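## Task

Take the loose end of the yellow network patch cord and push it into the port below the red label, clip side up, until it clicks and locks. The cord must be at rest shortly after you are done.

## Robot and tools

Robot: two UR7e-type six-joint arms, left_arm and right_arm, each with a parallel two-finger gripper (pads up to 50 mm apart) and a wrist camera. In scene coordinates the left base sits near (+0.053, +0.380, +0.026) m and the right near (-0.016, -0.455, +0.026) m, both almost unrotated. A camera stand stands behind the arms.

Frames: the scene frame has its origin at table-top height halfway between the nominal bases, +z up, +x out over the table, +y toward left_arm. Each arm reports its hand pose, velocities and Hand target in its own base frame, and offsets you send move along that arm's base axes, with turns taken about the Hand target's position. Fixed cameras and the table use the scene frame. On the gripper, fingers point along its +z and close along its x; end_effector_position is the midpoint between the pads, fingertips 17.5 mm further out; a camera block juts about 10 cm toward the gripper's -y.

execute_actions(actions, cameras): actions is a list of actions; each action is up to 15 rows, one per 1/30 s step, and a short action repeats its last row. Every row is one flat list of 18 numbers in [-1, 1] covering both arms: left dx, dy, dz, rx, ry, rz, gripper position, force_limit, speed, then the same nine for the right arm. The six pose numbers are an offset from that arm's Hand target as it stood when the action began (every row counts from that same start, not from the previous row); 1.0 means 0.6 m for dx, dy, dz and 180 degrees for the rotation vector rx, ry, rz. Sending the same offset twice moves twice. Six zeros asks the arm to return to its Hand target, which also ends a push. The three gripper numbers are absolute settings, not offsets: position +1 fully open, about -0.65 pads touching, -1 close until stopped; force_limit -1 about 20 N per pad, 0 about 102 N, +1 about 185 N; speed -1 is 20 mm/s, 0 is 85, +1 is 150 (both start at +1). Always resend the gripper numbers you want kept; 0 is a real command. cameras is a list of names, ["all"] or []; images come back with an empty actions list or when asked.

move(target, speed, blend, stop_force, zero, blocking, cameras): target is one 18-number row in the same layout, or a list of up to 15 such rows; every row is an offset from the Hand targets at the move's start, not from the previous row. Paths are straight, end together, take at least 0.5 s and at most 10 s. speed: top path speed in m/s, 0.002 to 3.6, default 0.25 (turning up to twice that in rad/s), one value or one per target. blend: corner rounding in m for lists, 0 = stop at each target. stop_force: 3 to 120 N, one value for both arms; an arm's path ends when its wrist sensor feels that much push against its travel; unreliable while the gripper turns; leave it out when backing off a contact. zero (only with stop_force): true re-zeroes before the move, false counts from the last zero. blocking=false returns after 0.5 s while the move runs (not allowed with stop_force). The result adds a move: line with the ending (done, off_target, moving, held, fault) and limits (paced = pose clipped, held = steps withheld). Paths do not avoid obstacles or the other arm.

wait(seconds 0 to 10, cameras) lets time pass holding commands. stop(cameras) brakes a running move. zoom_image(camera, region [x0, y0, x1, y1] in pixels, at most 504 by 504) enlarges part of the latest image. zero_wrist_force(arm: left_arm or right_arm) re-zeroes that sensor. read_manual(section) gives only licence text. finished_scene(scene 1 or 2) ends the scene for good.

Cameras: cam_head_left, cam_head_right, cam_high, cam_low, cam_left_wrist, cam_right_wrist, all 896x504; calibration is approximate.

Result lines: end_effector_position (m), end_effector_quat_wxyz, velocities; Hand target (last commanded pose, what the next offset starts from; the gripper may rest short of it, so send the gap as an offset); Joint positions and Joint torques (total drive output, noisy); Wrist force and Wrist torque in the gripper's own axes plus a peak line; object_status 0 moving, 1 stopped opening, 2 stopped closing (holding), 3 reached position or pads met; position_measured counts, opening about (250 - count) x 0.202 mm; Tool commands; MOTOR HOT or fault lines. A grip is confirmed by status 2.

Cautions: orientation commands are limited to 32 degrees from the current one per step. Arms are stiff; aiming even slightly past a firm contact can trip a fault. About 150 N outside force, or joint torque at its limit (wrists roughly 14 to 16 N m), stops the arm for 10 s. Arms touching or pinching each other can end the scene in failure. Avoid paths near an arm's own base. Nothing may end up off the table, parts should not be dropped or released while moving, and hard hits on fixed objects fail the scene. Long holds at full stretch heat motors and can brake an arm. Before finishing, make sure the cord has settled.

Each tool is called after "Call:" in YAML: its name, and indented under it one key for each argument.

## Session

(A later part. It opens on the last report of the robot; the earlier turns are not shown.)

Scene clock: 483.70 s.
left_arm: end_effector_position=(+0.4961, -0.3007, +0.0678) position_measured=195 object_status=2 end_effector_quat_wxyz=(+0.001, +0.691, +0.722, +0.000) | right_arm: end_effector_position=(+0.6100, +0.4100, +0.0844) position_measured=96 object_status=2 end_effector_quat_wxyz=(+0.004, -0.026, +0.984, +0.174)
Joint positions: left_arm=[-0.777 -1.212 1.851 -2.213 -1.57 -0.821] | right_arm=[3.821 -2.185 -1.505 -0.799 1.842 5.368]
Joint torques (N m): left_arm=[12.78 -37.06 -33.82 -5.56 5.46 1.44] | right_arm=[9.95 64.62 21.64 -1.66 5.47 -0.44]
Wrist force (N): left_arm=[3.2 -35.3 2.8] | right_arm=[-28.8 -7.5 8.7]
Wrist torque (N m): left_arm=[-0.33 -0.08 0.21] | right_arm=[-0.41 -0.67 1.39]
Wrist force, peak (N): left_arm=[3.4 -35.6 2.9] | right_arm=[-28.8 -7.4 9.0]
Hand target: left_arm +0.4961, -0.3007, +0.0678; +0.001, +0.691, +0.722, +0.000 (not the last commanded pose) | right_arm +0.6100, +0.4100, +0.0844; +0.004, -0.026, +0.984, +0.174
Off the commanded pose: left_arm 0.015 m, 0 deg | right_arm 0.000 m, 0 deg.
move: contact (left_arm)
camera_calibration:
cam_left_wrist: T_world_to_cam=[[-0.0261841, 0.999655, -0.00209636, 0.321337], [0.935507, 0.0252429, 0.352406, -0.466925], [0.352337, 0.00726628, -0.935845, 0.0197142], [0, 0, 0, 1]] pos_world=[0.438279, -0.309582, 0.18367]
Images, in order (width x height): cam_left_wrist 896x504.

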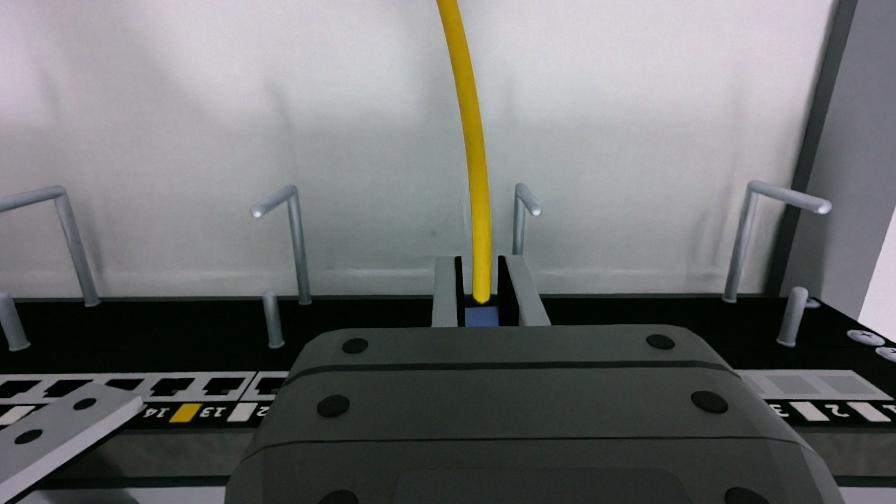

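Call:
move:
  target: [-0.009,-0.0008,0.0028,0,0,0,-1,-0.5,-0.8,0,0,0,0,0,0,-1,-0.4,-1]
  speed: 0.03

Call:
move:
  target: [0.017,0.0005,0,0,0,0,-1,-0.5,-0.8,0,0,0,0,0,0,-1,-0.4,-1]
  stop_force: 10
  speed: 0.01

Call:
move:
  target: [-0.004,0.0009,0,0,0,0,-1,-0.5,-0.8,0,0,0,0,0,0,-1,-0.4,-1]
  speed: 0.03

Call:
move:
  target: [0.017,0.0005,0,0,0,0,-1,-0.5,-0.8,0,0,0,0,0,0,-1,-0.4,-1]
  stop_force: 10
  speed: 0.01

Call:
move:
  target: [-0.004,0.0009,0,0,0,0,-1,-0.5,-0.8,0,0,0,0,0,0,-1,-0.4,-1]
  speed: 0.03

Call:
move:
  target: [0.017,0.0005,0,0,0,0,-1,-0.5,-0.8,0,0,0,0,0,0,-1,-0.4,-1]
  stop_force: 10
  speed: 0.01

Call:
move:
  target: [-0.004,-0.0035,0,0,0,0,-1,-0.5,-0.8,0,0,0,0,0,0,-1,-0.4,-1]
  speed: 0.03

Call:
move:
  target: [0.017,0.0005,0,0,0,0,-1,-0.5,-0.8,0,0,0,0,0,0,-1,-0.4,-1]
  stop_force: 10
  speed: 0.01

Call:
move:
  target: [-0.004,-0.0012,0,0,0,0,-1,-0.5,-0.8,0,0,0,0,0,0,-1,-0.4,-1]
  speed: 0.03

Call:
move:
  target: [0.017,0.0005,0,0,0,0,-1,-0.5,-0.8,0,0,0,0,0,0,-1,-0.4,-1]
  stop_force: 10
  speed: 0.01

Scene clock: 505.63 s.
left_arm: end_effector_position=(+0.4909, -0.3012, +0.0694) position_measured=195 object_status=2 end_effector_quat_wxyz=(+0.001, +0.691, +0.722, +0.000) | right_arm: end_effector_position=(+0.6100, +0.4100, +0.0844) position_measured=96 object_status=2 end_effector_quat_wxyz=(+0.004, -0.026, +0.984, +0.174)
Joint positions: left_arm=[-0.784 -1.223 1.862 -2.212 -1.57 -0.828] | right_arm=[3.821 -2.185 -1.505 -0.8 1.842 5.368]
Joint torques (N m): left_arm=[-9.02 -54.1 -12.73 -0.44 -1.95 -2.2] | right_arm=[10.11 63.61 21.93 3.14 5.49 -0.52]
Wrist force (N): left_arm=[-0.1 0.1 -1.0] | right_arm=[-9.5 -5.9 1.7]
Wrist torque (N m): left_arm=[-0.04 -0.09 0.15] | right_arm=[-0.37 -0.52 1.40]
Wrist force, peak (N): left_arm=[3.3 -35.5 3.0] | right_arm=[-29.0 -7.5 9.0]
Hand target: left_arm +0.4907, -0.3012, +0.0694; +0.001, +0.691, +0.722, +0.000 | right_arm +0.6100, +0.4100, +0.0844; +0.004, -0.026, +0.984, +0.174
Off the commanded pose: left_arm 0.000 m, 0 deg | right_arm 0.000 m, 0 deg.
move: done

Scene clock: 507.13 s.
left_arm: end_effector_position=(+0.4941, -0.3011, +0.0694) position_measured=195 object_status=2 end_effector_quat_wxyz=(+0.001, +0.691, +0.722, +0.000) | right_arm: end_effector_position=(+0.6100, +0.4100, +0.0844) position_measured=96 object_status=2 end_effector_quat_wxyz=(+0.004, -0.026, +0.984, +0.174)
Joint positions: left_arm=[-0.78 -1.217 1.853 -2.21 -1.57 -0.824] | right_arm=[3.821 -2.185 -1.505 -0.8 1.842 5.368]
Joint torques (N m): left_arm=[-8.56 -54.05 -14.35 -6.87 4.54 -2.17] | right_arm=[10.34 59.93 21.45 4.54 5.44 -0.41]
Wrist force (N): left_arm=[-1.3 -9.0 -0.4] | right_arm=[-11.7 -6.5 3.5]
Wrist torque (N m): left_arm=[-0.23 -0.11 0.16] | right_arm=[-0.35 -0.50 1.40]
Wrist force, peak (N): left_arm=[-1.5 -16.3 0.0] | right_arm=[-14.3 -6.3 3.5]
Hand target: left_arm +0.4941, -0.3011, +0.0694; +0.001, +0.691, +0.722, +0.000 (not the last commanded pose) | right_arm +0.6100, +0.4100, +0.0844; +0.004, -0.026, +0.984, +0.174
Off the commanded pose: left_arm 0.007 m, 0 deg | right_arm 0.000 m, 0 deg.
move: contact (left_arm)

Scene clock: 507.83 s.
left_arm: end_effector_position=(+0.4919, -0.3006, +0.0694) position_measured=195 object_status=2 end_effector_quat_wxyz=(+0.001, +0.691, +0.722, +0.000) | right_arm: end_effector_position=(+0.6100, +0.4100, +0.0844) position_measured=96 object_status=2 end_effector_quat_wxyz=(+0.004, -0.026, +0.984, +0.174)
Joint positions: left_arm=[-0.782 -1.222 1.86 -2.212 -1.57 -0.826] | right_arm=[3.821 -2.185 -1.505 -0.8 1.842 5.368]
Joint torques (N m): left_arm=[-10.85 -53.18 -15.3 -5.21 -1.74 -2.13] | right_arm=[10.21 59.05 22.06 3.94 5.31 -0.56]
Wrist force (N): left_arm=[0.0 -0.1 -0.7] | right_arm=[-9.5 -6.3 2.2]
Wrist torque (N m): left_arm=[-0.07 -0.10 0.16] | right_arm=[-0.37 -0.45 1.40]
Wrist force, peak (N): left_arm=[-1.3 -9.1 -0.6] | right_arm=[-11.5 -6.6 3.5]
Hand target: left_arm +0.4917, -0.3006, +0.0694; +0.001, +0.691, +0.722, +0.000 | right_arm +0.6100, +0.4100, +0.0844; +0.004, -0.026, +0.984, +0.174
Off the commanded pose: left_arm 0.000 m, 0 deg | right_arm 0.000 m, 0 deg.
move: done

Scene clock: 509.20 s.
left_arm: end_effector_position=(+0.4941, -0.3006, +0.0695) position_measured=195 object_status=2 end_effector_quat_wxyz=(+0.001, +0.692, +0.722, +0.000) | right_arm: end_effector_position=(+0.6100, +0.4100, +0.0844) position_measured=96 object_status=2 end_effector_quat_wxyz=(+0.004, -0.026, +0.984, +0.174)
Joint positions: left_arm=[-0.779 -1.218 1.854 -2.21 -1.57 -0.823] | right_arm=[3.821 -2.185 -1.505 -0.8 1.842 5.368]
Joint torques (N m): left_arm=[-7.35 -53.39 -14.32 -6.63 4.43 -2.09] | right_arm=[10.56 55.55 21.14 3.02 5.48 -0.56]
Wrist force (N): left_arm=[-1.5 -8.8 -0.6] | right_arm=[-11.4 -6.6 3.4]
Wrist torque (N m): left_arm=[-0.23 -0.13 0.17] | right_arm=[-0.39 -0.54 1.39]
Wrist force, peak (N): left_arm=[-1.9 -15.7 -0.5] | right_arm=[-13.8 -6.2 3.6]
Hand target: left_arm +0.4941, -0.3006, +0.0695; +0.001, +0.692, +0.722, +0.000 (not the last commanded pose) | right_arm +0.6100, +0.4100, +0.0844; +0.004, -0.026, +0.984, +0.174
Off the commanded pose: left_arm 0.008 m, 0 deg | right_arm 0.000 m, 0 deg.
move: contact (left_arm)

Scene clock: 509.90 s.
left_arm: end_effector_position=(+0.4918, -0.3000, +0.0695) position_measured=195 object_status=2 end_effector_quat_wxyz=(+0.001, +0.692, +0.722, +0.000) | right_arm: end_effector_position=(+0.6100, +0.4100, +0.0844) position_measured=96 object_status=2 end_effector_quat_wxyz=(+0.004, -0.026, +0.984, +0.174)
Joint positions: left_arm=[-0.781 -1.223 1.861 -2.212 -1.57 -0.825] | right_arm=[3.821 -2.185 -1.505 -0.8 1.842 5.368]
Joint torques (N m): left_arm=[-10.63 -53.11 -10.68 -5.33 -1.82 -2.22] | right_arm=[10.38 54.26 21.49 2.56 5.37 -0.63]
Wrist force (N): left_arm=[0.0 0.0 -0.6] | right_arm=[-9.3 -6.5 2.3]
Wrist torque (N m): left_arm=[-0.04 -0.11 0.15] | right_arm=[-0.40 -0.48 1.39]
Wrist force, peak (N): left_arm=[-1.5 -8.8 -0.5] | right_arm=[-11.5 -6.5 3.7]
Hand target: left_arm +0.4917, -0.3000, +0.0695; +0.001, +0.692, +0.722, +0.000 | right_arm +0.6100, +0.4100, +0.0844; +0.004, -0.026, +0.984, +0.174
Off the commanded pose: left_arm 0.000 m, 0 deg | right_arm 0.000 m, 0 deg.
move: done

Scene clock: 511.27 s.
left_arm: end_effector_position=(+0.4940, -0.3000, +0.0695) position_measured=195 object_status=2 end_effector_quat_wxyz=(+0.002, +0.692, +0.722, +0.000) | right_arm: end_effector_position=(+0.6100, +0.4100, +0.0844) position_measured=96 object_status=2 end_effector_quat_wxyz=(+0.004, -0.026, +0.984, +0.174)
Joint positions: left_arm=[-0.779 -1.219 1.855 -2.21 -1.571 -0.822] | right_arm=[3.821 -2.185 -1.505 -0.8 1.842 5.368]
Joint torques (N m): left_arm=[-7.75 -53.9 -14.74 -6.45 4.29 -2.08] | right_arm=[10.27 51.16 21.56 1.5 5.39 -0.62]
Wrist force (N): left_arm=[-1.6 -8.5 -0.6] | right_arm=[-11.3 -6.4 3.5]
Wrist torque (N m): left_arm=[-0.24 -0.09 0.17] | right_arm=[-0.35 -0.53 1.39]
Wrist force, peak (N): left_arm=[-2.1 -15.3 -0.3] | right_arm=[-13.9 -6.1 3.4]
Hand target: left_arm +0.4940, -0.3000, +0.0695; +0.002, +0.692, +0.722, +0.000 (not the last commanded pose) | right_arm +0.6100, +0.4100, +0.0844; +0.004, -0.026, +0.984, +0.174
Off the commanded pose: left_arm 0.008 m, 0 deg | right_arm 0.000 m, 0 deg.
move: contact (left_arm)

Scene clock: 511.97 s.
left_arm: end_effector_position=(+0.4918, -0.3020, +0.0695) position_measured=195 object_status=2 end_effector_quat_wxyz=(+0.002, +0.692, +0.722, +0.000) | right_arm: end_effector_position=(+0.6100, +0.4100, +0.0844) position_measured=96 object_status=2 end_effector_quat_wxyz=(+0.004, -0.026, +0.984, +0.174)
Joint positions: left_arm=[-0.784 -1.221 1.858 -2.211 -1.57 -0.828] | right_arm=[3.821 -2.185 -1.505 -0.8 1.842 5.368]
Joint torques (N m): left_arm=[-10.13 -53.36 -12.99 -5.44 -1.77 -2.03] | right_arm=[10.1 49.93 21.37 0.85 5.29 -0.59]
Wrist force (N): left_arm=[0.2 -0.1 -0.3] | right_arm=[-9.5 -6.5 2.4]
Wrist torque (N m): left_arm=[-0.08 -0.14 0.14] | right_arm=[-0.39 -0.45 1.40]
Wrist force, peak (N): left_arm=[-1.7 -8.3 -0.6] | right_arm=[-11.4 -6.6 3.6]
Hand target: left_arm +0.4916, -0.3021, +0.0695; +0.002, +0.692, +0.722, +0.000 | right_arm +0.6100, +0.4100, +0.0844; +0.004, -0.026, +0.984, +0.174
Off the commanded pose: left_arm 0.000 m, 0 deg | right_arm 0.000 m, 0 deg.
move: done

Scene clock: 513.40 s.
left_arm: end_effector_position=(+0.4942, -0.3021, +0.0695) position_measured=195 object_status=2 end_effector_quat_wxyz=(+0.002, +0.692, +0.722, +0.000) | right_arm: end_effector_position=(+0.6100, +0.4100, +0.0844) position_measured=96 object_status=2 end_effector_quat_wxyz=(+0.004, -0.026, +0.984, +0.174)
Joint positions: left_arm=[-0.781 -1.216 1.852 -2.209 -1.571 -0.824] | right_arm=[3.821 -2.185 -1.505 -0.8 1.842 5.368]
Joint torques (N m): left_arm=[-9.04 -53.76 -15.34 -7.09 3.93 -2.2] | right_arm=[10.53 48.47 21.89 -0.09 5.33 -0.57]
Wrist force (N): left_arm=[0.8 -9.4 -0.7] | right_arm=[-11.6 -6.4 3.1]
Wrist torque (N m): left_arm=[-0.29 -0.09 0.14] | right_arm=[-0.30 -0.47 1.39]
Wrist force, peak (N): left_arm=[0.9 -16.9 -0.8] | right_arm=[-14.3 -6.5 3.4]
Hand target: left_arm +0.4942, -0.3021, +0.0695; +0.002, +0.692, +0.722, +0.000 (not the last commanded pose) | right_arm +0.6100, +0.4100, +0.0844; +0.004, -0.026, +0.984, +0.174
Off the commanded pose: left_arm 0.008 m, 0 deg | right_arm 0.000 m, 0 deg.
move: contact (left_arm)

Scene clock: 514.10 s.
left_arm: end_effector_position=(+0.4919, -0.3027, +0.0695) position_measured=195 object_status=2 end_effector_quat_wxyz=(+0.002, +0.692, +0.722, +0.000) | right_arm: end_effector_position=(+0.6100, +0.4100, +0.0844) position_measured=96 object_status=2 end_effector_quat_wxyz=(+0.004, -0.026, +0.984, +0.174)
Joint positions: left_arm=[-0.785 -1.22 1.857 -2.211 -1.57 -0.828] | right_arm=[3.821 -2.185 -1.505 -0.8 1.842 5.368]
Joint torques (N m): left_arm=[-12.16 -52.91 -13.38 -5.02 -1.81 -2.14] | right_arm=[10.25 48.69 21.46 0.17 5.28 -0.56]
Wrist force (N): left_arm=[0.0 0.1 -0.5] | right_arm=[-9.2 -6.0 2.3]
Wrist torque (N m): left_arm=[-0.04 -0.10 0.16] | right_arm=[-0.34 -0.49 1.40]
Wrist force, peak (N): left_arm=[1.0 -8.9 -1.1] | right_arm=[-11.5 -6.9 3.0]
Hand target: left_arm +0.4918, -0.3028, +0.0695; +0.002, +0.692, +0.722, +0.000 | right_arm +0.6100, +0.4100, +0.0844; +0.004, -0.026, +0.984, +0.174
Off the commanded pose: left_arm 0.000 m, 0 deg | right_arm 0.000 m, 0 deg.
move: done

Scene clock: 515.50 s.
left_arm: end_effector_position=(+0.4942, -0.3028, +0.0696) position_measured=195 object_status=2 end_effector_quat_wxyz=(+0.002, +0.692, +0.722, +0.000) | right_arm: end_effector_position=(+0.6100, +0.4100, +0.0844) position_measured=96 object_status=2 end_effector_quat_wxyz=(+0.004, -0.026, +0.984, +0.174)
Joint positions: left_arm=[-0.782 -1.216 1.851 -2.209 -1.571 -0.825] | right_arm=[3.821 -2.185 -1.505 -0.8 1.842 5.368]
Joint torques (N m): left_arm=[-8.01 -54.55 -15.14 -6.95 3.9 -2.29] | right_arm=[10.58 48.58 21.68 0.78 5.32 -0.71]
Wrist force (N): left_arm=[0.8 -8.8 -0.8] | right_arm=[-11.4 -6.9 3.2]
Wrist torque (N m): left_arm=[-0.22 -0.14 0.15] | right_arm=[-0.40 -0.51 1.39]
Wrist force, peak (N): left_arm=[0.8 -16.6 -0.6] | right_arm=[-14.0 -6.6 3.5]
Hand target: left_arm +0.4942, -0.3028, +0.0696; +0.002, +0.692, +0.722, +0.000 (not the last commanded pose) | right_arm +0.6100, +0.4100, +0.0844; +0.004, -0.026, +0.984, +0.174
Off the commanded pose: left_arm 0.008 m, 0 deg | right_arm 0.000 m, 0 deg.
move: contact (left_arm)

Call:
move:
  target: [-0.004,0.0033,-0.0053,0,0,0,-1,-0.5,-0.8,0,0,0,0,0,0,-1,-0.4,-1]
  speed: 0.03

Call:
move:
  target: [0.017,0.0005,0,0,0,0,-1,-0.5,-0.8,0,0,0,0,0,0,-1,-0.4,-1]
  stop_force: 10
  speed: 0.01

Call:
move:
  target: [-0.004,0.0005,0,0,0,0,-1,-0.5,-0.8,0,0,0,0,0,0,-1,-0.4,-1]
  speed: 0.03

Call:
move:
  target: [0.017,0.0005,0,0,0,0,-1,-0.5,-0.8,0,0,0,0,0,0,-1,-0.4,-1]
  stop_force: 10
  speed: 0.01

Call:
move:
  target: [-0.004,-0.0018,0,0,0,0,-1,-0.5,-0.8,0,0,0,0,0,0,-1,-0.4,-1]
  speed: 0.03

Call:
move:
  target: [0.017,0.0005,0,0,0,0,-1,-0.5,-0.8,0,0,0,0,0,0,-1,-0.4,-1]
  stop_force: 10
  speed: 0.01

Call:
move:
  target: [-0.004,0.0005,-0.0008,0,0,0,-1,-0.5,-0.8,0,0,0,0,0,0,-1,-0.4,-1]
  speed: 0.03

Call:
move:
  target: [0.017,0.0005,0,0,0,0,-1,-0.5,-0.8,0,0,0,0,0,0,-1,-0.4,-1]
  stop_force: 10
  speed: 0.01

Scene clock: 530.33 s.
left_arm: end_effector_position=(+0.4919, -0.3008, +0.0665) position_measured=195 object_status=2 end_effector_quat_wxyz=(+0.002, +0.692, +0.722, +0.000) | right_arm: end_effector_position=(+0.6100, +0.4100, +0.0844) position_measured=96 object_status=2 end_effector_quat_wxyz=(+0.004, -0.026, +0.984, +0.174)
Joint positions: left_arm=[-0.782 -1.217 1.863 -2.219 -1.571 -0.826] | right_arm=[3.821 -2.185 -1.505 -0.8 1.842 5.368]
Joint torques (N m): left_arm=[-10.65 -52.18 -12.9 -5.39 -1.69 -2.01] | right_arm=[10.14 48.01 21.87 2.3 5.22 -0.66]
Wrist force (N): left_arm=[0.0 0.2 -0.4] | right_arm=[-9.5 -5.9 2.3]
Wrist torque (N m): left_arm=[-0.03 -0.12 0.15] | right_arm=[-0.33 -0.45 1.39]
Wrist force, peak (N): left_arm=[0.7 -9.4 -0.9] | right_arm=[-11.8 -6.9 3.1]
Hand target: left_arm +0.4918, -0.3008, +0.0664; +0.002, +0.692, +0.722, +0.000 | right_arm +0.6100, +0.4100, +0.0844; +0.004, -0.026, +0.984, +0.174
Off the commanded pose: left_arm 0.000 m, 0 deg | right_arm 0.000 m, 0 deg.
move: done

Scene clock: 531.77 s.
left_arm: end_effector_position=(+0.4943, -0.3007, +0.0664) position_measured=195 object_status=2 end_effector_quat_wxyz=(+0.002, +0.692, +0.722, +0.000) | right_arm: end_effector_position=(+0.6100, +0.4100, +0.0844) position_measured=96 object_status=2 end_effector_quat_wxyz=(+0.004, -0.026, +0.984, +0.174)
Joint positions: left_arm=[-0.779 -1.213 1.857 -2.218 -1.571 -0.822] | right_arm=[3.821 -2.185 -1.505 -0.8 1.842 5.368]
Joint torques (N m): left_arm=[-10.04 -54.16 -14.81 -6.83 3.46 -2.23] | right_arm=[10.37 48.46 22.42 2.77 5.33 -0.71]
Wrist force (N): left_arm=[0.4 -7.9 -0.6] | right_arm=[-11.3 -6.6 2.8]
Wrist torque (N m): left_arm=[-0.22 -0.07 0.17] | right_arm=[-0.34 -0.52 1.39]
Wrist force, peak (N): left_arm=[0.7 -14.7 -0.3] | right_arm=[-13.8 -6.5 3.1]
Hand target: left_arm +0.4943, -0.3007, +0.0664; +0.002, +0.692, +0.722, +0.000 (not the last commanded pose) | right_arm +0.6100, +0.4100, +0.0844; +0.004, -0.026, +0.984, +0.174
Off the commanded pose: left_arm 0.008 m, 0 deg | right_arm 0.000 m, 0 deg.
move: contact (left_arm)

Scene clock: 532.47 s.
left_arm: end_effector_position=(+0.4921, -0.3004, +0.0664) position_measured=195 object_status=2 end_effector_quat_wxyz=(+0.002, +0.692, +0.722, +0.000) | right_arm: end_effector_position=(+0.6100, +0.4100, +0.0844) position_measured=96 object_status=2 end_effector_quat_wxyz=(+0.004, -0.026, +0.984, +0.174)
Joint positions: left_arm=[-0.782 -1.217 1.863 -2.22 -1.571 -0.825] | right_arm=[3.821 -2.185 -1.505 -0.8 1.842 5.368]
Joint torques (N m): left_arm=[-10.89 -53.79 -12.87 -5.31 -1.49 -2.04] | right_arm=[10.81 48.48 22.2 3.11 5.16 -0.81]
Wrist force (N): left_arm=[0.0 0.2 -0.6] | right_arm=[-9.3 -6.2 2.2]
Wrist torque (N m): left_arm=[-0.03 -0.11 0.16] | right_arm=[-0.37 -0.48 1.40]
Wrist force, peak (N): left_arm=[0.6 -8.0 -0.7] | right_arm=[-11.6 -6.8 2.8]
Hand target: left_arm +0.4919, -0.3004, +0.0664; +0.002, +0.692, +0.722, +0.000 | right_arm +0.6100, +0.4100, +0.0844; +0.004, -0.026, +0.984, +0.174
Off the commanded pose: left_arm 0.000 m, 0 deg | right_arm 0.000 m, 0 deg.
move: done

Scene clock: 533.90 s.
left_arm: end_effector_position=(+0.4944, -0.3004, +0.0664) position_measured=195 object_status=2 end_effector_quat_wxyz=(+0.002, +0.692, +0.722, +0.000) | right_arm: end_effector_position=(+0.6100, +0.4100, +0.0844) position_measured=96 object_status=2 end_effector_quat_wxyz=(+0.004, -0.026, +0.984, +0.174)
Joint positions: left_arm=[-0.779 -1.213 1.857 -2.218 -1.571 -0.822] | right_arm=[3.821 -2.185 -1.505 -0.8 1.842 5.368]
Joint torques (N m): left_arm=[-8.48 -54.07 -15.03 -7.06 3.92 -2.23] | right_arm=[10.58 48.36 21.48 3.6 5.28 -0.72]
Wrist force (N): left_arm=[0.3 -8.9 0.0] | right_arm=[-11.3 -6.9 2.8]
Wrist torque (N m): left_arm=[-0.28 -0.08 0.18] | right_arm=[-0.37 -0.53 1.39]
Wrist force, peak (N): left_arm=[0.2 -15.6 0.5] | right_arm=[-13.9 -6.4 2.7]
Hand target: left_arm +0.4944, -0.3004, +0.0664; +0.002, +0.692, +0.722, +0.000 (not the last commanded pose) | right_arm +0.6100, +0.4100, +0.0844; +0.004, -0.026, +0.984, +0.174
Off the commanded pose: left_arm 0.008 m, 0 deg | right_arm 0.000 m, 0 deg.
move: contact (left_arm)

Scene clock: 534.60 s.
left_arm: end_effector_position=(+0.4921, -0.3014, +0.0664) position_measured=195 object_status=2 end_effector_quat_wxyz=(+0.002, +0.692, +0.722, +0.000) | right_arm: end_effector_position=(+0.6100, +0.4100, +0.0844) position_measured=96 object_status=2 end_effector_quat_wxyz=(+0.004, -0.026, +0.984, +0.174)
Joint positions: left_arm=[-0.783 -1.216 1.861 -2.219 -1.571 -0.826] | right_arm=[3.821 -2.185 -1.505 -0.8 1.842 5.368]
Joint torques (N m): left_arm=[-11.1 -53.19 -11.27 -5.21 -1.59 -1.98] | right_arm=[10.45 48.6 21.57 3.93 5.14 -0.69]
Wrist force (N): left_arm=[-0.1 0.0 -0.7] | right_arm=[-9.2 -6.2 2.2]
Wrist torque (N m): left_arm=[-0.05 -0.09 0.16] | right_arm=[-0.37 -0.50 1.40]
Wrist force, peak (N): left_arm=[0.3 -9.0 -0.2] | right_arm=[-11.7 -7.2 3.0]
Hand target: left_arm +0.4920, -0.3015, +0.0664; +0.002, +0.692, +0.722, +0.000 | right_arm +0.6100, +0.4100, +0.0844; +0.004, -0.026, +0.984, +0.174
Off the commanded pose: left_arm 0.000 m, 0 deg | right_arm 0.000 m, 0 deg.
move: done

Scene clock: 536.00 s.
left_arm: end_effector_position=(+0.4942, -0.3015, +0.0665) position_measured=195 object_status=2 end_effector_quat_wxyz=(+0.002, +0.692, +0.722, +0.000) | right_arm: end_effector_position=(+0.6100, +0.4100, +0.0844) position_measured=96 object_status=2 end_effector_quat_wxyz=(+0.004, -0.026, +0.984, +0.174)
Joint positions: left_arm=[-0.78 -1.213 1.856 -2.217 -1.571 -0.823] | right_arm=[3.821 -2.185 -1.505 -0.8 1.842 5.368]
Joint torques (N m): left_arm=[-10.07 -54.2 -14.77 -6.84 3.61 -1.99] | right_arm=[10.01 48.93 21.65 4.36 5.14 -0.74]
Wrist force (N): left_arm=[1.2 -8.1 -1.4] | right_arm=[-11.3 -6.7 2.9]
Wrist torque (N m): left_arm=[-0.21 -0.13 0.17] | right_arm=[-0.36 -0.52 1.40]
Wrist force, peak (N): left_arm=[1.1 -15.6 -1.4] | right_arm=[-14.0 -6.7 3.4]
Hand target: left_arm +0.4942, -0.3015, +0.0665; +0.002, +0.692, +0.722, +0.000 (not the last commanded pose) | right_arm +0.6100, +0.4100, +0.0844; +0.004, -0.026, +0.984, +0.174
Off the commanded pose: left_arm 0.008 m, 0 deg | right_arm 0.000 m, 0 deg.
move: contact (left_arm)

Scene clock: 536.70 s.
left_arm: end_effector_position=(+0.4919, -0.3012, +0.0660) position_measured=195 object_status=2 end_effector_quat_wxyz=(+0.002, +0.692, +0.722, +0.000) | right_arm: end_effector_position=(+0.6100, +0.4100, +0.0844) position_measured=96 object_status=2 end_effector_quat_wxyz=(+0.004, -0.026, +0.984, +0.174)
Joint positions: left_arm=[-0.783 -1.216 1.863 -2.22 -1.571 -0.826] | right_arm=[3.821 -2.185 -1.505 -0.8 1.842 5.368]
Joint torques (N m): left_arm=[-11.43 -53.68 -13.06 -5.34 -1.65 -2] | right_arm=[10.65 48.51 21.73 4.65 5.17 -0.79]
Wrist force (N): left_arm=[0.0 0.1 -0.6] | right_arm=[-9.3 -6.3 2.0]
Wrist torque (N m): left_arm=[-0.05 -0.12 0.15] | right_arm=[-0.40 -0.49 1.40]
Wrist force, peak (N): left_arm=[1.1 -8.3 -1.6] | right_arm=[-11.4 -6.7 3.1]
Hand target: left_arm +0.4918, -0.3012, +0.0660; +0.002, +0.692, +0.722, +0.000 | right_arm +0.6100, +0.4100, +0.0844; +0.004, -0.026, +0.984, +0.174
Off the commanded pose: left_arm 0.000 m, 0 deg | right_arm 0.000 m, 0 deg.
move: done

Scene clock: 538.10 s.
left_arm: end_effector_position=(+0.4942, -0.3011, +0.0660) position_measured=195 object_status=2 end_effector_quat_wxyz=(+0.002, +0.692, +0.722, +0.000) | right_arm: end_effector_position=(+0.6100, +0.4100, +0.0844) position_measured=96 object_status=2 end_effector_quat_wxyz=(+0.004, -0.026, +0.984, +0.174)
Joint positions: left_arm=[-0.78 -1.212 1.857 -2.219 -1.571 -0.823] | right_arm=[3.821 -2.185 -1.505 -0.8 1.842 5.368]
Joint torques (N m): left_arm=[-7.48 -53.5 -13.95 -6.66 4.27 -1.99] | right_arm=[10.49 48.46 21.99 5.29 5.14 -0.85]
Wrist force (N): left_arm=[0.1 -9.0 -1.4] | right_arm=[-11.6 -6.6 3.2]
Wrist torque (N m): left_arm=[-0.27 -0.15 0.17] | right_arm=[-0.37 -0.52 1.39]
Wrist force, peak (N): left_arm=[-0.2 -16.3 -1.8] | right_arm=[-14.3 -6.2 3.8]
Hand target: left_arm +0.4942, -0.3011, +0.0660; +0.002, +0.692, +0.722, +0.000 (not the last commanded pose) | right_arm +0.6100, +0.4100, +0.0844; +0.004, -0.026, +0.984, +0.174
Off the commanded pose: left_arm 0.008 m, 0 deg | right_arm 0.000 m, 0 deg.
move: contact (left_arm)

Call:
move:
  target: [-0.004,0.0018,0.0009,0,0,0,-1,-0.5,-0.8,0,0,0,0,0,0,-1,-0.4,-1]
  speed: 0.03

Call:
move:
  target: [0.017,0.0005,0,0,0,0,-1,-0.5,-0.8,0,0,0,0,0,0,-1,-0.4,-1]
  stop_force: 10
  speed: 0.01

Call:
move:
  target: [-0.004,0.0006,0,0,0,0,-1,-0.5,-0.8,0,0,0,0,0,0,-1,-0.4,-1]
  speed: 0.03

Call:
move:
  target: [0.017,0.0005,0,0,0,0,-1,-0.5,-0.8,0,0,0,0,0,0,-1,-0.4,-1]
  stop_force: 10
  speed: 0.01

Call:
move:
  target: [-0.004,-0.0012,0.0008,0,0,0,-1,-0.5,-0.8,0,0,0,0,0,0,-1,-0.4,-1]
  speed: 0.03

Call:
move:
  target: [0.017,0.0005,0,0,0,0,-1,-0.5,-0.8,0,0,0,0,0,0,-1,-0.4,-1]
  stop_force: 10
  speed: 0.01

Call:
move:
  target: [-0.004,0.0005,0,0,0,0,-1,-0.5,-0.8,0,0,0,0,0,0,-1,-0.4,-1]
  speed: 0.03

Call:
move:
  target: [0.017,0.0005,0,0,0,0,-1,-0.5,-0.8,0,0,0,0,0,0,-1,-0.4,-1]
  stop_force: 10
  speed: 0.01

Scene clock: 546.70 s.
left_arm: end_effector_position=(+0.4919, -0.3001, +0.0665) position_measured=195 object_status=2 end_effector_quat_wxyz=(+0.002, +0.692, +0.722, +0.000) | right_arm: end_effector_position=(+0.6100, +0.4100, +0.0844) position_measured=96 object_status=2 end_effector_quat_wxyz=(+0.004, -0.026, +0.984, +0.174)
Joint positions: left_arm=[-0.781 -1.218 1.864 -2.22 -1.571 -0.824] | right_arm=[3.821 -2.185 -1.505 -0.8 1.842 5.368]
Joint torques (N m): left_arm=[-11.28 -54.31 -11.86 -5.46 -1.77 -2.38] | right_arm=[10.55 48.77 21.9 5.34 5.18 -0.98]
Wrist force (N): left_arm=[-0.1 0.1 -0.5] | right_arm=[-9.5 -6.2 2.2]
Wrist torque (N m): left_arm=[-0.04 -0.09 0.16] | right_arm=[-0.37 -0.45 1.39]
Wrist force, peak (N): left_arm=[-0.3 -9.2 -1.6] | right_arm=[-11.8 -6.7 3.2]
Hand target: left_arm +0.4918, -0.3001, +0.0666; +0.002, +0.692, +0.722, +0.000 | right_arm +0.6100, +0.4100, +0.0844; +0.004, -0.026, +0.984, +0.174
Off the commanded pose: left_arm 0.000 m, 0 deg | right_arm 0.000 m, 0 deg.
move: done

Scene clock: 548.13 s.
left_arm: end_effector_position=(+0.4944, -0.3000, +0.0666) position_measured=195 object_status=2 end_effector_quat_wxyz=(+0.002, +0.692, +0.722, +0.000) | right_arm: end_effector_position=(+0.6100, +0.4100, +0.0844) position_measured=96 object_status=2 end_effector_quat_wxyz=(+0.004, -0.026, +0.984, +0.174)
Joint positions: left_arm=[-0.778 -1.214 1.858 -2.218 -1.571 -0.821] | right_arm=[3.821 -2.185 -1.505 -0.8 1.842 5.368]
Joint torques (N m): left_arm=[-7.68 -54.32 -15.95 -7.12 4.01 -2.21] | right_arm=[10.39 48.26 21.85 5.06 5.15 -0.98]
Wrist force (N): left_arm=[0.4 -9.2 -0.2] | right_arm=[-11.6 -7.0 2.9]
Wrist torque (N m): left_arm=[-0.29 -0.07 0.17] | right_arm=[-0.39 -0.48 1.40]
Wrist force, peak (N): left_arm=[0.4 -15.8 0.7] | right_arm=[-14.0 -6.6 2.7]
Hand target: left_arm +0.4944, -0.3000, +0.0666; +0.002, +0.692, +0.722, +0.000 (not the last commanded pose) | right_arm +0.6100, +0.4100, +0.0844; +0.004, -0.026, +0.984, +0.174
Off the commanded pose: left_arm 0.008 m, 0 deg | right_arm 0.000 m, 0 deg.
move: contact (left_arm)

Scene clock: 548.83 s.
left_arm: end_effector_position=(+0.4921, -0.2997, +0.0666) position_measured=195 object_status=2 end_effector_quat_wxyz=(+0.002, +0.692, +0.722, +0.000) | right_arm: end_effector_position=(+0.6100, +0.4100, +0.0844) position_measured=96 object_status=2 end_effector_quat_wxyz=(+0.004, -0.026, +0.984, +0.174)
Joint positions: left_arm=[-0.78 -1.218 1.864 -2.22 -1.571 -0.823] | right_arm=[3.821 -2.185 -1.505 -0.8 1.842 5.368]
Joint torques (N m): left_arm=[-11.5 -53.95 -12.94 -5.45 -1.61 -2.24] | right_arm=[10.41 48.05 21.85 4.95 5.2 -1]
Wrist force (N): left_arm=[-0.1 0.0 -0.8] | right_arm=[-9.3 -6.3 2.3]
Wrist torque (N m): left_arm=[-0.06 -0.09 0.15] | right_arm=[-0.38 -0.47 1.40]
Wrist force, peak (N): left_arm=[0.8 -8.7 -0.4] | right_arm=[-11.6 -7.0 2.7]
Hand target: left_arm +0.4920, -0.2997, +0.0666; +0.002, +0.692, +0.722, +0.000 | right_arm +0.6100, +0.4100, +0.0844; +0.004, -0.026, +0.984, +0.174
Off the commanded pose: left_arm 0.000 m, 0 deg | right_arm 0.000 m, 0 deg.
move: done

Scene clock: 550.20 s.
left_arm: end_effector_position=(+0.4942, -0.2996, +0.0666) position_measured=195 object_status=2 end_effector_quat_wxyz=(+0.002, +0.692, +0.722, +0.000) | right_arm: end_effector_position=(+0.6100, +0.4100, +0.0844) position_measured=96 object_status=2 end_effector_quat_wxyz=(+0.004, -0.026, +0.984, +0.174)
Joint positions: left_arm=[-0.778 -1.215 1.859 -2.218 -1.571 -0.821] | right_arm=[3.821 -2.185 -1.505 -0.8 1.842 5.368]
Joint torques (N m): left_arm=[-8.42 -53.38 -14.12 -6.57 4.27 -2.18] | right_arm=[10.48 48.45 22.45 4.62 5.12 -1.05]
Wrist force (N): left_arm=[-1.6 -8.1 -0.6] | right_arm=[-11.4 -6.2 3.1]
Wrist torque (N m): left_arm=[-0.21 -0.11 0.17] | right_arm=[-0.36 -0.49 1.39]
Wrist force, peak (N): left_arm=[-1.9 -14.6 0.0] | right_arm=[-13.6 -6.0 3.4]
Hand target: left_arm +0.4942, -0.2996, +0.0666; +0.002, +0.692, +0.722, +0.000 (not the last commanded pose) | right_arm +0.6100, +0.4100, +0.0844; +0.004, -0.026, +0.984, +0.174
Off the commanded pose: left_arm 0.008 m, 0 deg | right_arm 0.000 m, 0 deg.
move: contact (left_arm)

Scene clock: 550.90 s.
left_arm: end_effector_position=(+0.4920, -0.3003, +0.0671) position_measured=195 object_status=2 end_effector_quat_wxyz=(+0.002, +0.692, +0.722, +0.000) | right_arm: end_effector_position=(+0.6100, +0.4100, +0.0844) position_measured=96 object_status=2 end_effector_quat_wxyz=(+0.004, -0.026, +0.984, +0.174)
Joint positions: left_arm=[-0.781 -1.219 1.863 -2.218 -1.571 -0.824] | right_arm=[3.821 -2.185 -1.505 -0.8 1.842 5.368]
Joint torques (N m): left_arm=[-10.67 -52.63 -11.29 -5.14 -1.63 -2.02] | right_arm=[10.76 48.55 21.76 4.52 5.22 -1.02]
Wrist force (N): left_arm=[-0.2 0.3 -0.6] | right_arm=[-9.2 -5.9 2.3]
Wrist torque (N m): left_arm=[-0.01 -0.07 0.15] | right_arm=[-0.31 -0.50 1.40]
Wrist force, peak (N): left_arm=[-1.7 -7.9 -0.2] | right_arm=[-11.5 -6.1 3.5]
Hand target: left_arm +0.4918, -0.3004, +0.0671; +0.002, +0.692, +0.722, +0.000 | right_arm +0.6100, +0.4100, +0.0844; +0.004, -0.026, +0.984, +0.174
Off the commanded pose: left_arm 0.000 m, 0 deg | right_arm 0.000 m, 0 deg.
move: done

Scene clock: 552.30 s.
left_arm: end_effector_position=(+0.4942, -0.3003, +0.0671) position_measured=195 object_status=2 end_effector_quat_wxyz=(+0.002, +0.692, +0.722, +0.000) | right_arm: end_effector_position=(+0.6100, +0.4100, +0.0844) position_measured=96 object_status=2 end_effector_quat_wxyz=(+0.004, -0.026, +0.984, +0.174)
Joint positions: left_arm=[-0.779 -1.215 1.857 -2.216 -1.571 -0.821] | right_arm=[3.821 -2.185 -1.505 -0.8 1.842 5.368]
Joint torques (N m): left_arm=[-8.76 -54.07 -14.79 -6.7 3.73 -1.94] | right_arm=[10.41 48.63 21.92 4.17 5.12 -1]
Wrist force (N): left_arm=[0.4 -7.5 -0.1] | right_arm=[-11.4 -6.9 2.9]
Wrist torque (N m): left_arm=[-0.21 -0.11 0.17] | right_arm=[-0.38 -0.47 1.39]
Wrist force, peak (N): left_arm=[0.1 -14.4 0.5] | right_arm=[-13.8 -6.4 2.8]
Hand target: left_arm +0.4942, -0.3003, +0.0671; +0.002, +0.692, +0.722, +0.000 (not the last commanded pose) | right_arm +0.6100, +0.4100, +0.0844; +0.004, -0.026, +0.984, +0.174
Off the commanded pose: left_arm 0.008 m, 0 deg | right_arm 0.000 m, 0 deg.
move: contact (left_arm)

Scene clock: 553.00 s.
left_arm: end_effector_position=(+0.4920, -0.3000, +0.0671) position_measured=195 object_status=2 end_effector_quat_wxyz=(+0.002, +0.692, +0.722, +0.000) | right_arm: end_effector_position=(+0.6100, +0.4100, +0.0844) position_measured=96 object_status=2 end_effector_quat_wxyz=(+0.004, -0.026, +0.984, +0.174)
Joint positions: left_arm=[-0.781 -1.219 1.863 -2.218 -1.571 -0.824] | right_arm=[3.821 -2.185 -1.505 -0.8 1.842 5.368]
Joint torques (N m): left_arm=[-10.48 -54.14 -13.52 -5.23 -1.56 -2.14] | right_arm=[10.53 49.44 21.9 4.03 5.17 -1.04]
Wrist force (N): left_arm=[-0.1 0.0 -0.7] | right_arm=[-9.2 -6.2 2.1]
Wrist torque (N m): left_arm=[-0.07 -0.09 0.15] | right_arm=[-0.36 -0.47 1.39]
Wrist force, peak (N): left_arm=[0.3 -7.5 -0.3] | right_arm=[-11.2 -6.9 2.8]
Hand target: left_arm +0.4918, -0.3000, +0.0671; +0.002, +0.692, +0.722, +0.000 | right_arm +0.6100, +0.4100, +0.0844; +0.004, -0.026, +0.984, +0.174
Off the commanded pose: left_arm 0.000 m, 0 deg | right_arm 0.000 m, 0 deg.
move: done

Scene clock: 554.40 s.
left_arm: end_effector_position=(+0.4943, -0.3000, +0.0672) position_measured=195 object_status=2 end_effector_quat_wxyz=(+0.002, +0.692, +0.722, +0.000) | right_arm: end_effector_position=(+0.6100, +0.4100, +0.0844) position_measured=96 object_status=2 end_effector_quat_wxyz=(+0.004, -0.026, +0.984, +0.174)
Joint positions: left_arm=[-0.778 -1.215 1.857 -2.216 -1.571 -0.821] | right_arm=[3.821 -2.185 -1.505 -0.8 1.842 5.368]
Joint torques (N m): left_arm=[-9.95 -54.36 -14.95 -6.8 3.59 -2.06] | right_arm=[10.71 49.15 22.09 3.72 5.03 -1.07]
Wrist force (N): left_arm=[0.5 -7.5 -0.1] | right_arm=[-11.2 -6.7 2.9]
Wrist torque (N m): left_arm=[-0.19 -0.12 0.17] | right_arm=[-0.36 -0.51 1.39]
Wrist force, peak (N): left_arm=[0.4 -14.7 0.2] | right_arm=[-13.5 -6.4 2.9]
Hand target: left_arm +0.4943, -0.3000, +0.0672; +0.002, +0.692, +0.722, +0.000 (not the last commanded pose) | right_arm +0.6100, +0.4100, +0.0844; +0.004, -0.026, +0.984, +0.174
Off the commanded pose: left_arm 0.008 m, 0 deg | right_arm 0.000 m, 0 deg.
move: contact (left_arm)

Call:
move:
  target: [-0.004,-0.0003,-0.0008,0,0,0,-1,-0.5,-0.8,0,0,0,0,0,0,-1,-0.4,-1]
  speed: 0.03

Call:
move:
  target: [0.025,0.0008,0,0,0,0,-1,-0.5,-0.8,0,0,0,0,0,0,-1,-0.4,-1]
  stop_force: 14
  speed: 0.01

Call:
move:
  target: [0.025,0.0008,0,0,0,0,-1,-0.5,-0.8,0,0,0,0,0,0,-1,-0.4,-1]
  stop_force: 20
  zero: false
  speed: 0.01

Call:
move:
  target: [0.025,0.0008,0,0,0,0,-1,-0.5,-0.8,0,0,0,0,0,0,-1,-0.4,-1]
  stop_force: 30
  zero: false
  speed: 0.01

Scene clock: 561.17 s.
left_arm: end_effector_position=(+0.4920, -0.3002, +0.0667) position_measured=195 object_status=2 end_effector_quat_wxyz=(+0.002, +0.692, +0.722, +0.000) | right_arm: end_effector_position=(+0.6100, +0.4100, +0.0844) position_measured=96 object_status=2 end_effector_quat_wxyz=(+0.004, -0.026, +0.984, +0.174)
Joint positions: left_arm=[-0.781 -1.218 1.863 -2.219 -1.571 -0.824] | right_arm=[3.821 -2.185 -1.505 -0.8 1.842 5.368]
Joint torques (N m): left_arm=[-10.67 -51.77 -12.32 -5.49 -1.52 -2.23] | right_arm=[10.47 48.29 21.98 2.97 5.02 -1.13]
Wrist force (N): left_arm=[0.0 -0.1 -0.8] | right_arm=[-9.5 -6.1 2.2]
Wrist torque (N m): left_arm=[-0.06 -0.10 0.15] | right_arm=[-0.35 -0.45 1.40]
Wrist force, peak (N): left_arm=[0.3 -8.0 -0.3] | right_arm=[-11.5 -6.9 2.8]
Hand target: left_arm +0.4919, -0.3002, +0.0667; +0.002, +0.692, +0.722, +0.000 | right_arm +0.6100, +0.4100, +0.0844; +0.004, -0.026, +0.984, +0.174
Off the commanded pose: left_arm 0.000 m, 0 deg | right_arm 0.000 m, 0 deg.
move: done

Scene clock: 562.63 s.
left_arm: end_effector_position=(+0.4945, -0.3001, +0.0667) position_measured=195 object_status=2 end_effector_quat_wxyz=(+0.002, +0.692, +0.722, +0.000) | right_arm: end_effector_position=(+0.6100, +0.4100, +0.0844) position_measured=96 object_status=2 end_effector_quat_wxyz=(+0.004, -0.026, +0.984, +0.174)
Joint positions: left_arm=[-0.778 -1.214 1.857 -2.217 -1.571 -0.82] | right_arm=[3.821 -2.185 -1.505 -0.8 1.842 5.368]
Joint torques (N m): left_arm=[-8.13 -54.64 -16.08 -7.91 3.85 -2.15] | right_arm=[10.71 48.47 22.41 2.64 5.08 -1.17]
Wrist force (N): left_arm=[1.0 -11.9 0.1] | right_arm=[-11.9 -7.0 3.3]
Wrist torque (N m): left_arm=[-0.28 -0.10 0.18] | right_arm=[-0.36 -0.50 1.39]
Wrist force, peak (N): left_arm=[0.9 -19.4 1.3] | right_arm=[-14.2 -6.6 3.2]
Hand target: left_arm +0.4945, -0.3001, +0.0667; +0.002, +0.692, +0.722, +0.000 (not the last commanded pose) | right_arm +0.6100, +0.4100, +0.0844; +0.004, -0.026, +0.984, +0.174
Off the commanded pose: left_arm 0.012 m, 0 deg | right_arm 0.000 m, 0 deg.
move: contact (left_arm)

Scene clock: 563.93 s.
left_arm: end_effector_position=(+0.4948, -0.3002, +0.0668) position_measured=195 object_status=2 end_effector_quat_wxyz=(+0.002, +0.692, +0.722, +0.000) | right_arm: end_effector_position=(+0.6100, +0.4100, +0.0844) position_measured=96 object_status=2 end_effector_quat_wxyz=(+0.004, -0.026, +0.984, +0.174)
Joint positions: left_arm=[-0.778 -1.213 1.856 -2.217 -1.571 -0.82] | right_arm=[3.821 -2.185 -1.505 -0.8 1.842 5.368]
Joint torques (N m): left_arm=[-7.45 -55.38 -18.26 -8.98 4.63 -2.3] | right_arm=[10.81 48.44 22.13 2.28 5.04 -1.2]
Wrist force (N): left_arm=[1.9 -17.4 1.0] | right_arm=[-12.5 -6.8 3.0]
Wrist torque (N m): left_arm=[-0.43 -0.08 0.17] | right_arm=[-0.38 -0.53 1.39]
Wrist force, peak (N): left_arm=[2.0 -23.0 2.0] | right_arm=[-14.7 -6.6 2.8]
Hand target: left_arm +0.4948, -0.3002, +0.0668; +0.002, +0.692, +0.722, +0.000 (not the last commanded pose) | right_arm +0.6100, +0.4100, +0.0844; +0.004, -0.026, +0.984, +0.174
Off the commanded pose: left_arm 0.015 m, 0 deg | right_arm 0.000 m, 0 deg.
move: contact (left_arm)

Scene clock: 565.20 s.
left_arm: end_effector_position=(+0.4954, -0.3003, +0.0669) position_measured=195 object_status=2 end_effector_quat_wxyz=(+0.002, +0.692, +0.722, +0.000) | right_arm: end_effector_position=(+0.6100, +0.4100, +0.0844) position_measured=96 object_status=2 end_effector_quat_wxyz=(+0.004, -0.026, +0.984, +0.174)
Joint positions: left_arm=[-0.777 -1.212 1.855 -2.217 -1.571 -0.82] | right_arm=[3.821 -2.185 -1.505 -0.8 1.842 5.368]
Joint torques (N m): left_arm=[-5.45 -56.8 -21.41 -11.52 4.68 -2.09] | right_arm=[10.69 51.96 22.17 2.06 4.93 -1.21]
Wrist force (N): left_arm=[3.7 -25.5 2.3] | right_arm=[-18.6 -5.9 6.6]
Wrist torque (N m): left_arm=[-0.44 -0.06 0.14] | right_arm=[-0.36 -0.57 1.41]
Wrist force, peak (N): left_arm=[3.5 -31.8 3.1] | right_arm=[-20.7 -5.8 6.5]
Hand target: left_arm +0.4954, -0.3003, +0.0669; +0.002, +0.692, +0.722, +0.000 (not the last commanded pose) | right_arm +0.6100, +0.4100, +0.0844; +0.004, -0.026, +0.984, +0.174
Off the commanded pose: left_arm 0.014 m, 0 deg | right_arm 0.000 m, 0 deg.
move: contact (left_arm)

Call:
move:
  target: [0,0.0001,-0.0005,0.0083,0,0,-1,-0.5,-0.8,0,0,0,0,0,0,-1,-0.4,-1]
  speed: 0.03

Call:
move:
  target: [0.025,0.0008,0,0,0,0,-1,-0.5,-0.8,0,0,0,0,0,0,-1,-0.4,-1]
  stop_force: 27
  zero: false
  speed: 0.01

Call:
move:
  target: [0,0.0009,0,-0.0166,0,0,-1,-0.5,-0.8,0,0,0,0,0,0,-1,-0.4,-1]
  speed: 0.03

Call:
move:
  target: [0.025,0.0008,0,0,0,0,-1,-0.5,-0.8,0,0,0,0,0,0,-1,-0.4,-1]
  stop_force: 27
  zero: false
  speed: 0.01

Call:
move:
  target: [0,-0.0005,0,0.0083,0.0083,0,-1,-0.5,-0.8,0,0,0,0,0,0,-1,-0.4,-1]
  speed: 0.03

Call:
move:
  target: [0.025,0.0008,0,0,0,0,-1,-0.5,-0.8,0,0,0,0,0,0,-1,-0.4,-1]
  stop_force: 27
  zero: false
  speed: 0.01

Call:
move:
  target: [0,0,0,0,-0.0166,0,-1,-0.5,-0.8,0,0,0,0,0,0,-1,-0.4,-1]
  speed: 0.03

Call:
move:
  target: [0.025,0.0008,0,0,0,0,-1,-0.5,-0.8,0,0,0,0,0,0,-1,-0.4,-1]
  stop_force: 27
  zero: false
  speed: 0.01
  cameras: ["cam_left_wrist","cam_right_wrist"]

Scene clock: 589.17 s.
left_arm: end_effector_position=(+0.4954, -0.3003, +0.0666) position_measured=195 object_status=2 end_effector_quat_wxyz=(-0.007, +0.692, +0.722, +0.009) | right_arm: end_effector_position=(+0.6100, +0.4100, +0.0844) position_measured=96 object_status=2 end_effector_quat_wxyz=(+0.004, -0.026, +0.984, +0.174)
Joint positions: left_arm=[-0.785 -1.208 1.843 -2.192 -1.553 -0.828] | right_arm=[3.821 -2.185 -1.505 -0.8 1.842 5.368]
Joint torques (N m): left_arm=[-4.74 -31.62 -35.06 -3.28 7.26 -2.14] | right_arm=[10.96 61.46 22.1 1.16 4.98 -1.26]
Wrist force (N): left_arm=[2.5 -24.7 1.8] | right_arm=[-18.1 -5.7 6.9]
Wrist torque (N m): left_arm=[-0.44 -0.10 0.19] | right_arm=[-0.37 -0.60 1.42]
Wrist force, peak (N): left_arm=[3.5 -26.5 2.1] | right_arm=[-19.0 -5.9 6.6]
Hand target: left_arm +0.4954, -0.3003, +0.0666; -0.007, +0.692, +0.722, +0.009 | right_arm +0.6100, +0.4100, +0.0844; +0.004, -0.026, +0.984, +0.174
Off the commanded pose: left_arm 0.000 m, 0 deg | right_arm 0.000 m, 0 deg.
move: done

Scene clock: 590.43 s.
left_arm: end_effector_position=(+0.4956, -0.3003, +0.0666) position_measured=195 object_status=2 end_effector_quat_wxyz=(-0.007, +0.692, +0.722, +0.009) | right_arm: end_effector_position=(+0.6100, +0.4100, +0.0844) position_measured=96 object_status=2 end_effector_quat_wxyz=(+0.004, -0.026, +0.984, +0.174)
Joint positions: left_arm=[-0.785 -1.207 1.842 -2.191 -1.553 -0.828] | right_arm=[3.821 -2.185 -1.505 -0.8 1.842 5.368]
Joint torques (N m): left_arm=[-4.08 -57.17 -22.78 -11.42 5.08 -2.05] | right_arm=[10.87 64.81 21.8 0.98 4.96 -1.36]
Wrist force (N): left_arm=[2.6 -27.0 2.1] | right_arm=[-19.2 -5.7 6.8]
Wrist torque (N m): left_arm=[-0.41 -0.09 0.19] | right_arm=[-0.39 -0.58 1.42]
Wrist force, peak (N): left_arm=[4.1 -29.5 2.5] | right_arm=[-20.3 -6.1 6.3]
Hand target: left_arm +0.4956, -0.3004, +0.0666; -0.007, +0.692, +0.722, +0.009 (not the last commanded pose) | right_arm +0.6100, +0.4100, +0.0844; +0.004, -0.026, +0.984, +0.174
Off the commanded pose: left_arm 0.015 m, 0 deg | right_arm 0.000 m, 0 deg.
move: contact (left_arm)

Scene clock: 591.73 s.
left_arm: end_effector_position=(+0.4956, -0.2998, +0.0666) position_measured=195 object_status=2 end_effector_quat_wxyz=(+0.011, +0.692, +0.722, -0.010) | right_arm: end_effector_position=(+0.6100, +0.4100, +0.0844) position_measured=96 object_status=2 end_effector_quat_wxyz=(+0.004, -0.026, +0.984, +0.174)
Joint positions: left_arm=[-0.768 -1.216 1.867 -2.244 -1.59 -0.81] | right_arm=[3.821 -2.185 -1.505 -0.8 1.842 5.368]
Joint torques (N m): left_arm=[17.24 -56.77 -23.4 -11.65 1.2 2.48] | right_arm=[10.58 65.13 21.83 0.75 4.91 -1.33]
Wrist force (N): left_arm=[1.5 -28.1 2.2] | right_arm=[-19.5 -5.1 7.1]
Wrist torque (N m): left_arm=[-0.43 -0.02 0.23] | right_arm=[-0.35 -0.59 1.43]
Wrist force, peak (N): left_arm=[1.5 -28.1 2.2] | right_arm=[-19.9 -5.0 6.9]
Hand target: left_arm +0.4956, -0.2998, +0.0666; +0.011, +0.692, +0.722, -0.010 | right_arm +0.6100, +0.4100, +0.0844; +0.004, -0.026, +0.984, +0.174
Off the commanded pose: left_arm 0.000 m, 0 deg | right_arm 0.000 m, 0 deg.
move: done

Scene clock: 592.27 s.
left_arm: end_effector_position=(+0.4956, -0.2998, +0.0666) position_measured=195 object_status=2 end_effector_quat_wxyz=(+0.011, +0.692, +0.722, -0.010) | right_arm: end_effector_position=(+0.6100, +0.4100, +0.0844) position_measured=96 object_status=2 end_effector_quat_wxyz=(+0.004, -0.026, +0.984, +0.174)
Joint positions: left_arm=[-0.768 -1.216 1.867 -2.244 -1.59 -0.81] | right_arm=[3.821 -2.185 -1.505 -0.8 1.842 5.368]
Joint torques (N m): left_arm=[12.09 -55.4 -25.77 -9.36 2.98 1.31] | right_arm=[10.98 65.03 22.29 0.51 4.93 -1.31]
Wrist force (N): left_arm=[1.8 -28.4 2.0] | right_arm=[-19.7 -5.4 7.0]
Wrist torque (N m): left_arm=[-0.45 -0.07 0.22] | right_arm=[-0.39 -0.57 1.43]
Wrist force, peak (N): left_arm=[2.2 -28.5 2.3] | right_arm=[-20.1 -5.0 7.2]
Hand target: left_arm +0.4956, -0.2998, +0.0666; +0.011, +0.692, +0.722, -0.010 (not the last commanded pose) | right_arm +0.6100, +0.4100, +0.0844; +0.004, -0.026, +0.984, +0.174
Off the commanded pose: left_arm 0.015 m, 0 deg | right_arm 0.000 m, 0 deg.
move: contact (left_arm)

Scene clock: 593.33 s.
left_arm: end_effector_position=(+0.4956, -0.3001, +0.0666) position_measured=195 object_status=2 end_effector_quat_wxyz=(-0.007, +0.692, +0.722, -0.009) | right_arm: end_effector_position=(+0.6100, +0.4100, +0.0844) position_measured=96 object_status=2 end_effector_quat_wxyz=(+0.004, -0.026, +0.984, +0.174)
Joint positions: left_arm=[-0.768 -1.203 1.836 -2.189 -1.589 -0.811] | right_arm=[3.821 -2.185 -1.505 -0.8 1.842 5.368]
Joint torques (N m): left_arm=[-6.57 -30.22 -33.34 -3.06 6.5 -2.21] | right_arm=[10.52 65.43 22.23 0.39 4.98 -1.24]
Wrist force (N): left_arm=[2.2 -22.4 0.6] | right_arm=[-17.4 -5.6 7.0]
Wrist torque (N m): left_arm=[-0.51 -0.08 0.19] | right_arm=[-0.38 -0.58 1.42]
Wrist force, peak (N): left_arm=[2.7 -29.4 2.5] | right_arm=[-20.4 -5.2 6.6]
Hand target: left_arm +0.4956, -0.3001, +0.0666; -0.008, +0.692, +0.722, -0.009 | right_arm +0.6100, +0.4100, +0.0844; +0.004, -0.026, +0.984, +0.174
Off the commanded pose: left_arm 0.000 m, 0 deg | right_arm 0.000 m, 0 deg.
move: done

Scene clock: 594.63 s.
left_arm: end_effector_position=(+0.4958, -0.3002, +0.0666) position_measured=195 object_status=2 end_effector_quat_wxyz=(-0.008, +0.692, +0.722, -0.009) | right_arm: end_effector_position=(+0.6100, +0.4100, +0.0844) position_measured=96 object_status=2 end_effector_quat_wxyz=(+0.004, -0.026, +0.984, +0.174)
Joint positions: left_arm=[-0.768 -1.202 1.835 -2.188 -1.589 -0.811] | right_arm=[3.821 -2.185 -1.505 -0.8 1.842 5.368]
Joint torques (N m): left_arm=[-5.28 -56.97 -21.09 -10.99 6.42 -2.12] | right_arm=[10.69 65.04 22.23 0.06 4.93 -1.35]
Wrist force (N): left_arm=[3.0 -25.8 1.4] | right_arm=[-18.9 -5.7 7.0]
Wrist torque (N m): left_arm=[-0.45 -0.09 0.19] | right_arm=[-0.37 -0.59 1.42]
Wrist force, peak (N): left_arm=[2.8 -30.5 1.9] | right_arm=[-20.9 -5.4 7.0]
Hand target: left_arm +0.4958, -0.3002, +0.0666; -0.008, +0.692, +0.722, -0.009 (not the last commanded pose) | right_arm +0.6100, +0.4100, +0.0844; +0.004, -0.026, +0.984, +0.174
Off the commanded pose: left_arm 0.015 m, 0 deg | right_arm 0.000 m, 0 deg.
move: contact (left_arm)

Scene clock: 595.93 s.
left_arm: end_effector_position=(+0.4958, -0.3002, +0.0666) position_measured=195 object_status=2 end_effector_quat_wxyz=(+0.011, +0.692, +0.722, +0.009) | right_arm: end_effector_position=(+0.6100, +0.4100, +0.0844) position_measured=96 object_status=2 end_effector_quat_wxyz=(+0.004, -0.026, +0.984, +0.174)
Joint positions: left_arm=[-0.785 -1.22 1.873 -2.246 -1.553 -0.828] | right_arm=[3.821 -2.185 -1.505 -0.8 1.842 5.368]
Joint torques (N m): left_arm=[-4.11 -59.34 -26.37 -14.5 8.88 -2.03] | right_arm=[10.57 65.04 22.03 -0.29 4.95 -1.42]
Wrist force (N): left_arm=[7.0 -34.5 3.7] | right_arm=[-23.6 -7.1 5.4]
Wrist torque (N m): left_arm=[-0.29 -0.09 0.09] | right_arm=[-0.37 -0.59 1.43]
Wrist force, peak (N): left_arm=[6.8 -34.6 3.7] | right_arm=[-23.7 -7.0 5.5]
Hand target: left_arm +0.4958, -0.3002, +0.0666; +0.011, +0.692, +0.722, +0.009 | right_arm +0.6100, +0.4100, +0.0844; +0.004, -0.026, +0.984, +0.174
Off the commanded pose: left_arm 0.000 m, 0 deg | right_arm 0.000 m, 0 deg.
move: done

Scene clock: 596.47 s.
left_arm: end_effector_position=(+0.4958, -0.3002, +0.0666) position_measured=195 object_status=2 end_effector_quat_wxyz=(+0.011, +0.692, +0.722, +0.009) | right_arm: end_effector_position=(+0.6100, +0.4100, +0.0844) position_measured=96 object_status=2 end_effector_quat_wxyz=(+0.004, -0.026, +0.984, +0.174)
Joint positions: left_arm=[-0.785 -1.22 1.873 -2.246 -1.553 -0.828] | right_arm=[3.821 -2.185 -1.505 -0.8 1.842 5.368]
Joint torques (N m): left_arm=[-1.81 -57.3 -31.71 -12.14 7.36 -1.51] | right_arm=[10.91 65.12 22.2 -0.35 4.92 -1.4]
Wrist force (N): left_arm=[6.9 -34.5 3.8] | right_arm=[-23.6 -7.1 5.7]
Wrist torque (N m): left_arm=[-0.25 -0.09 0.08] | right_arm=[-0.37 -0.59 1.44]
Wrist force, peak (N): left_arm=[6.8 -34.9 3.7] | right_arm=[-23.8 -7.1 5.4]
Hand target: left_arm +0.4958, -0.3002, +0.0666; +0.011, +0.692, +0.722, +0.009 (not the last commanded pose) | right_arm +0.6100, +0.4100, +0.0844; +0.004, -0.026, +0.984, +0.174
Off the commanded pose: left_arm 0.015 m, 0 deg | right_arm 0.000 m, 0 deg.
move: contact (left_arm)
camera_calibration:
cam_left_wrist: T_world_to_cam=[[-0.0253554, 0.999671, -0.00387116, 0.320518], [0.926014, 0.0249458, 0.376664, -0.46328], [0.376636, 0.00596571, -0.926342, 0.00555819], [0, 0, 0, 1]] pos_world=[0.435038, -0.308888, 0.180891]
cam_right_wrist: T_world_to_cam=[[-0.99857, -0.0435472, -0.030996, 0.640394], [-0.053242, 0.758987, 0.648926, -0.318483], [-0.00473339, 0.649648, -0.76022, -0.0690986], [0, 0, 0, 1]] pos_world=[0.622194, 0.314501, 0.173991]
Images, in order (width x height): cam_left_wrist 896x504, cam_right_wrist 896x504.

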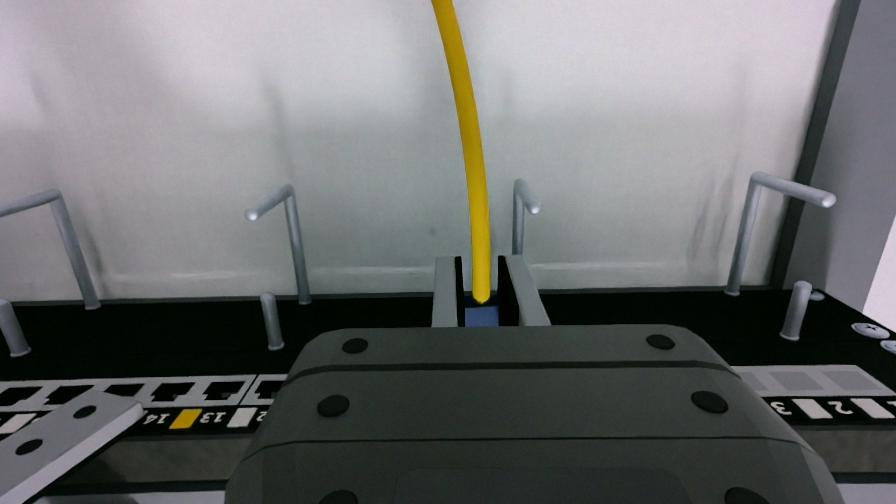

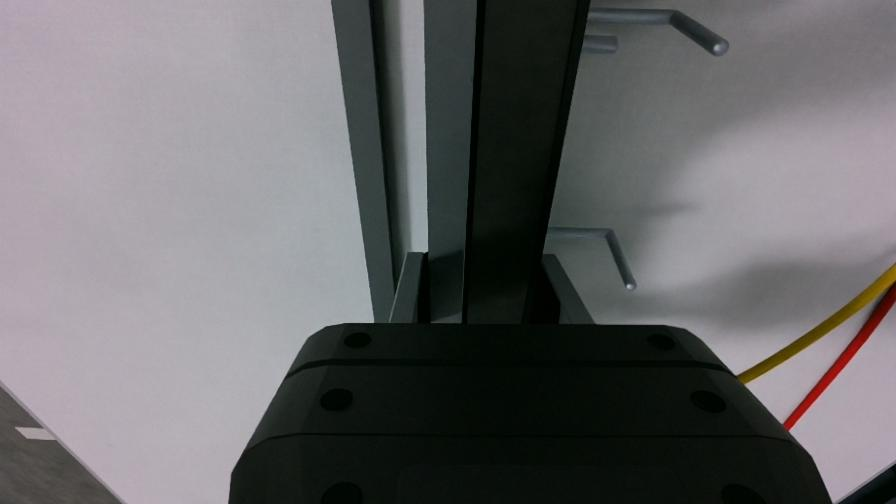

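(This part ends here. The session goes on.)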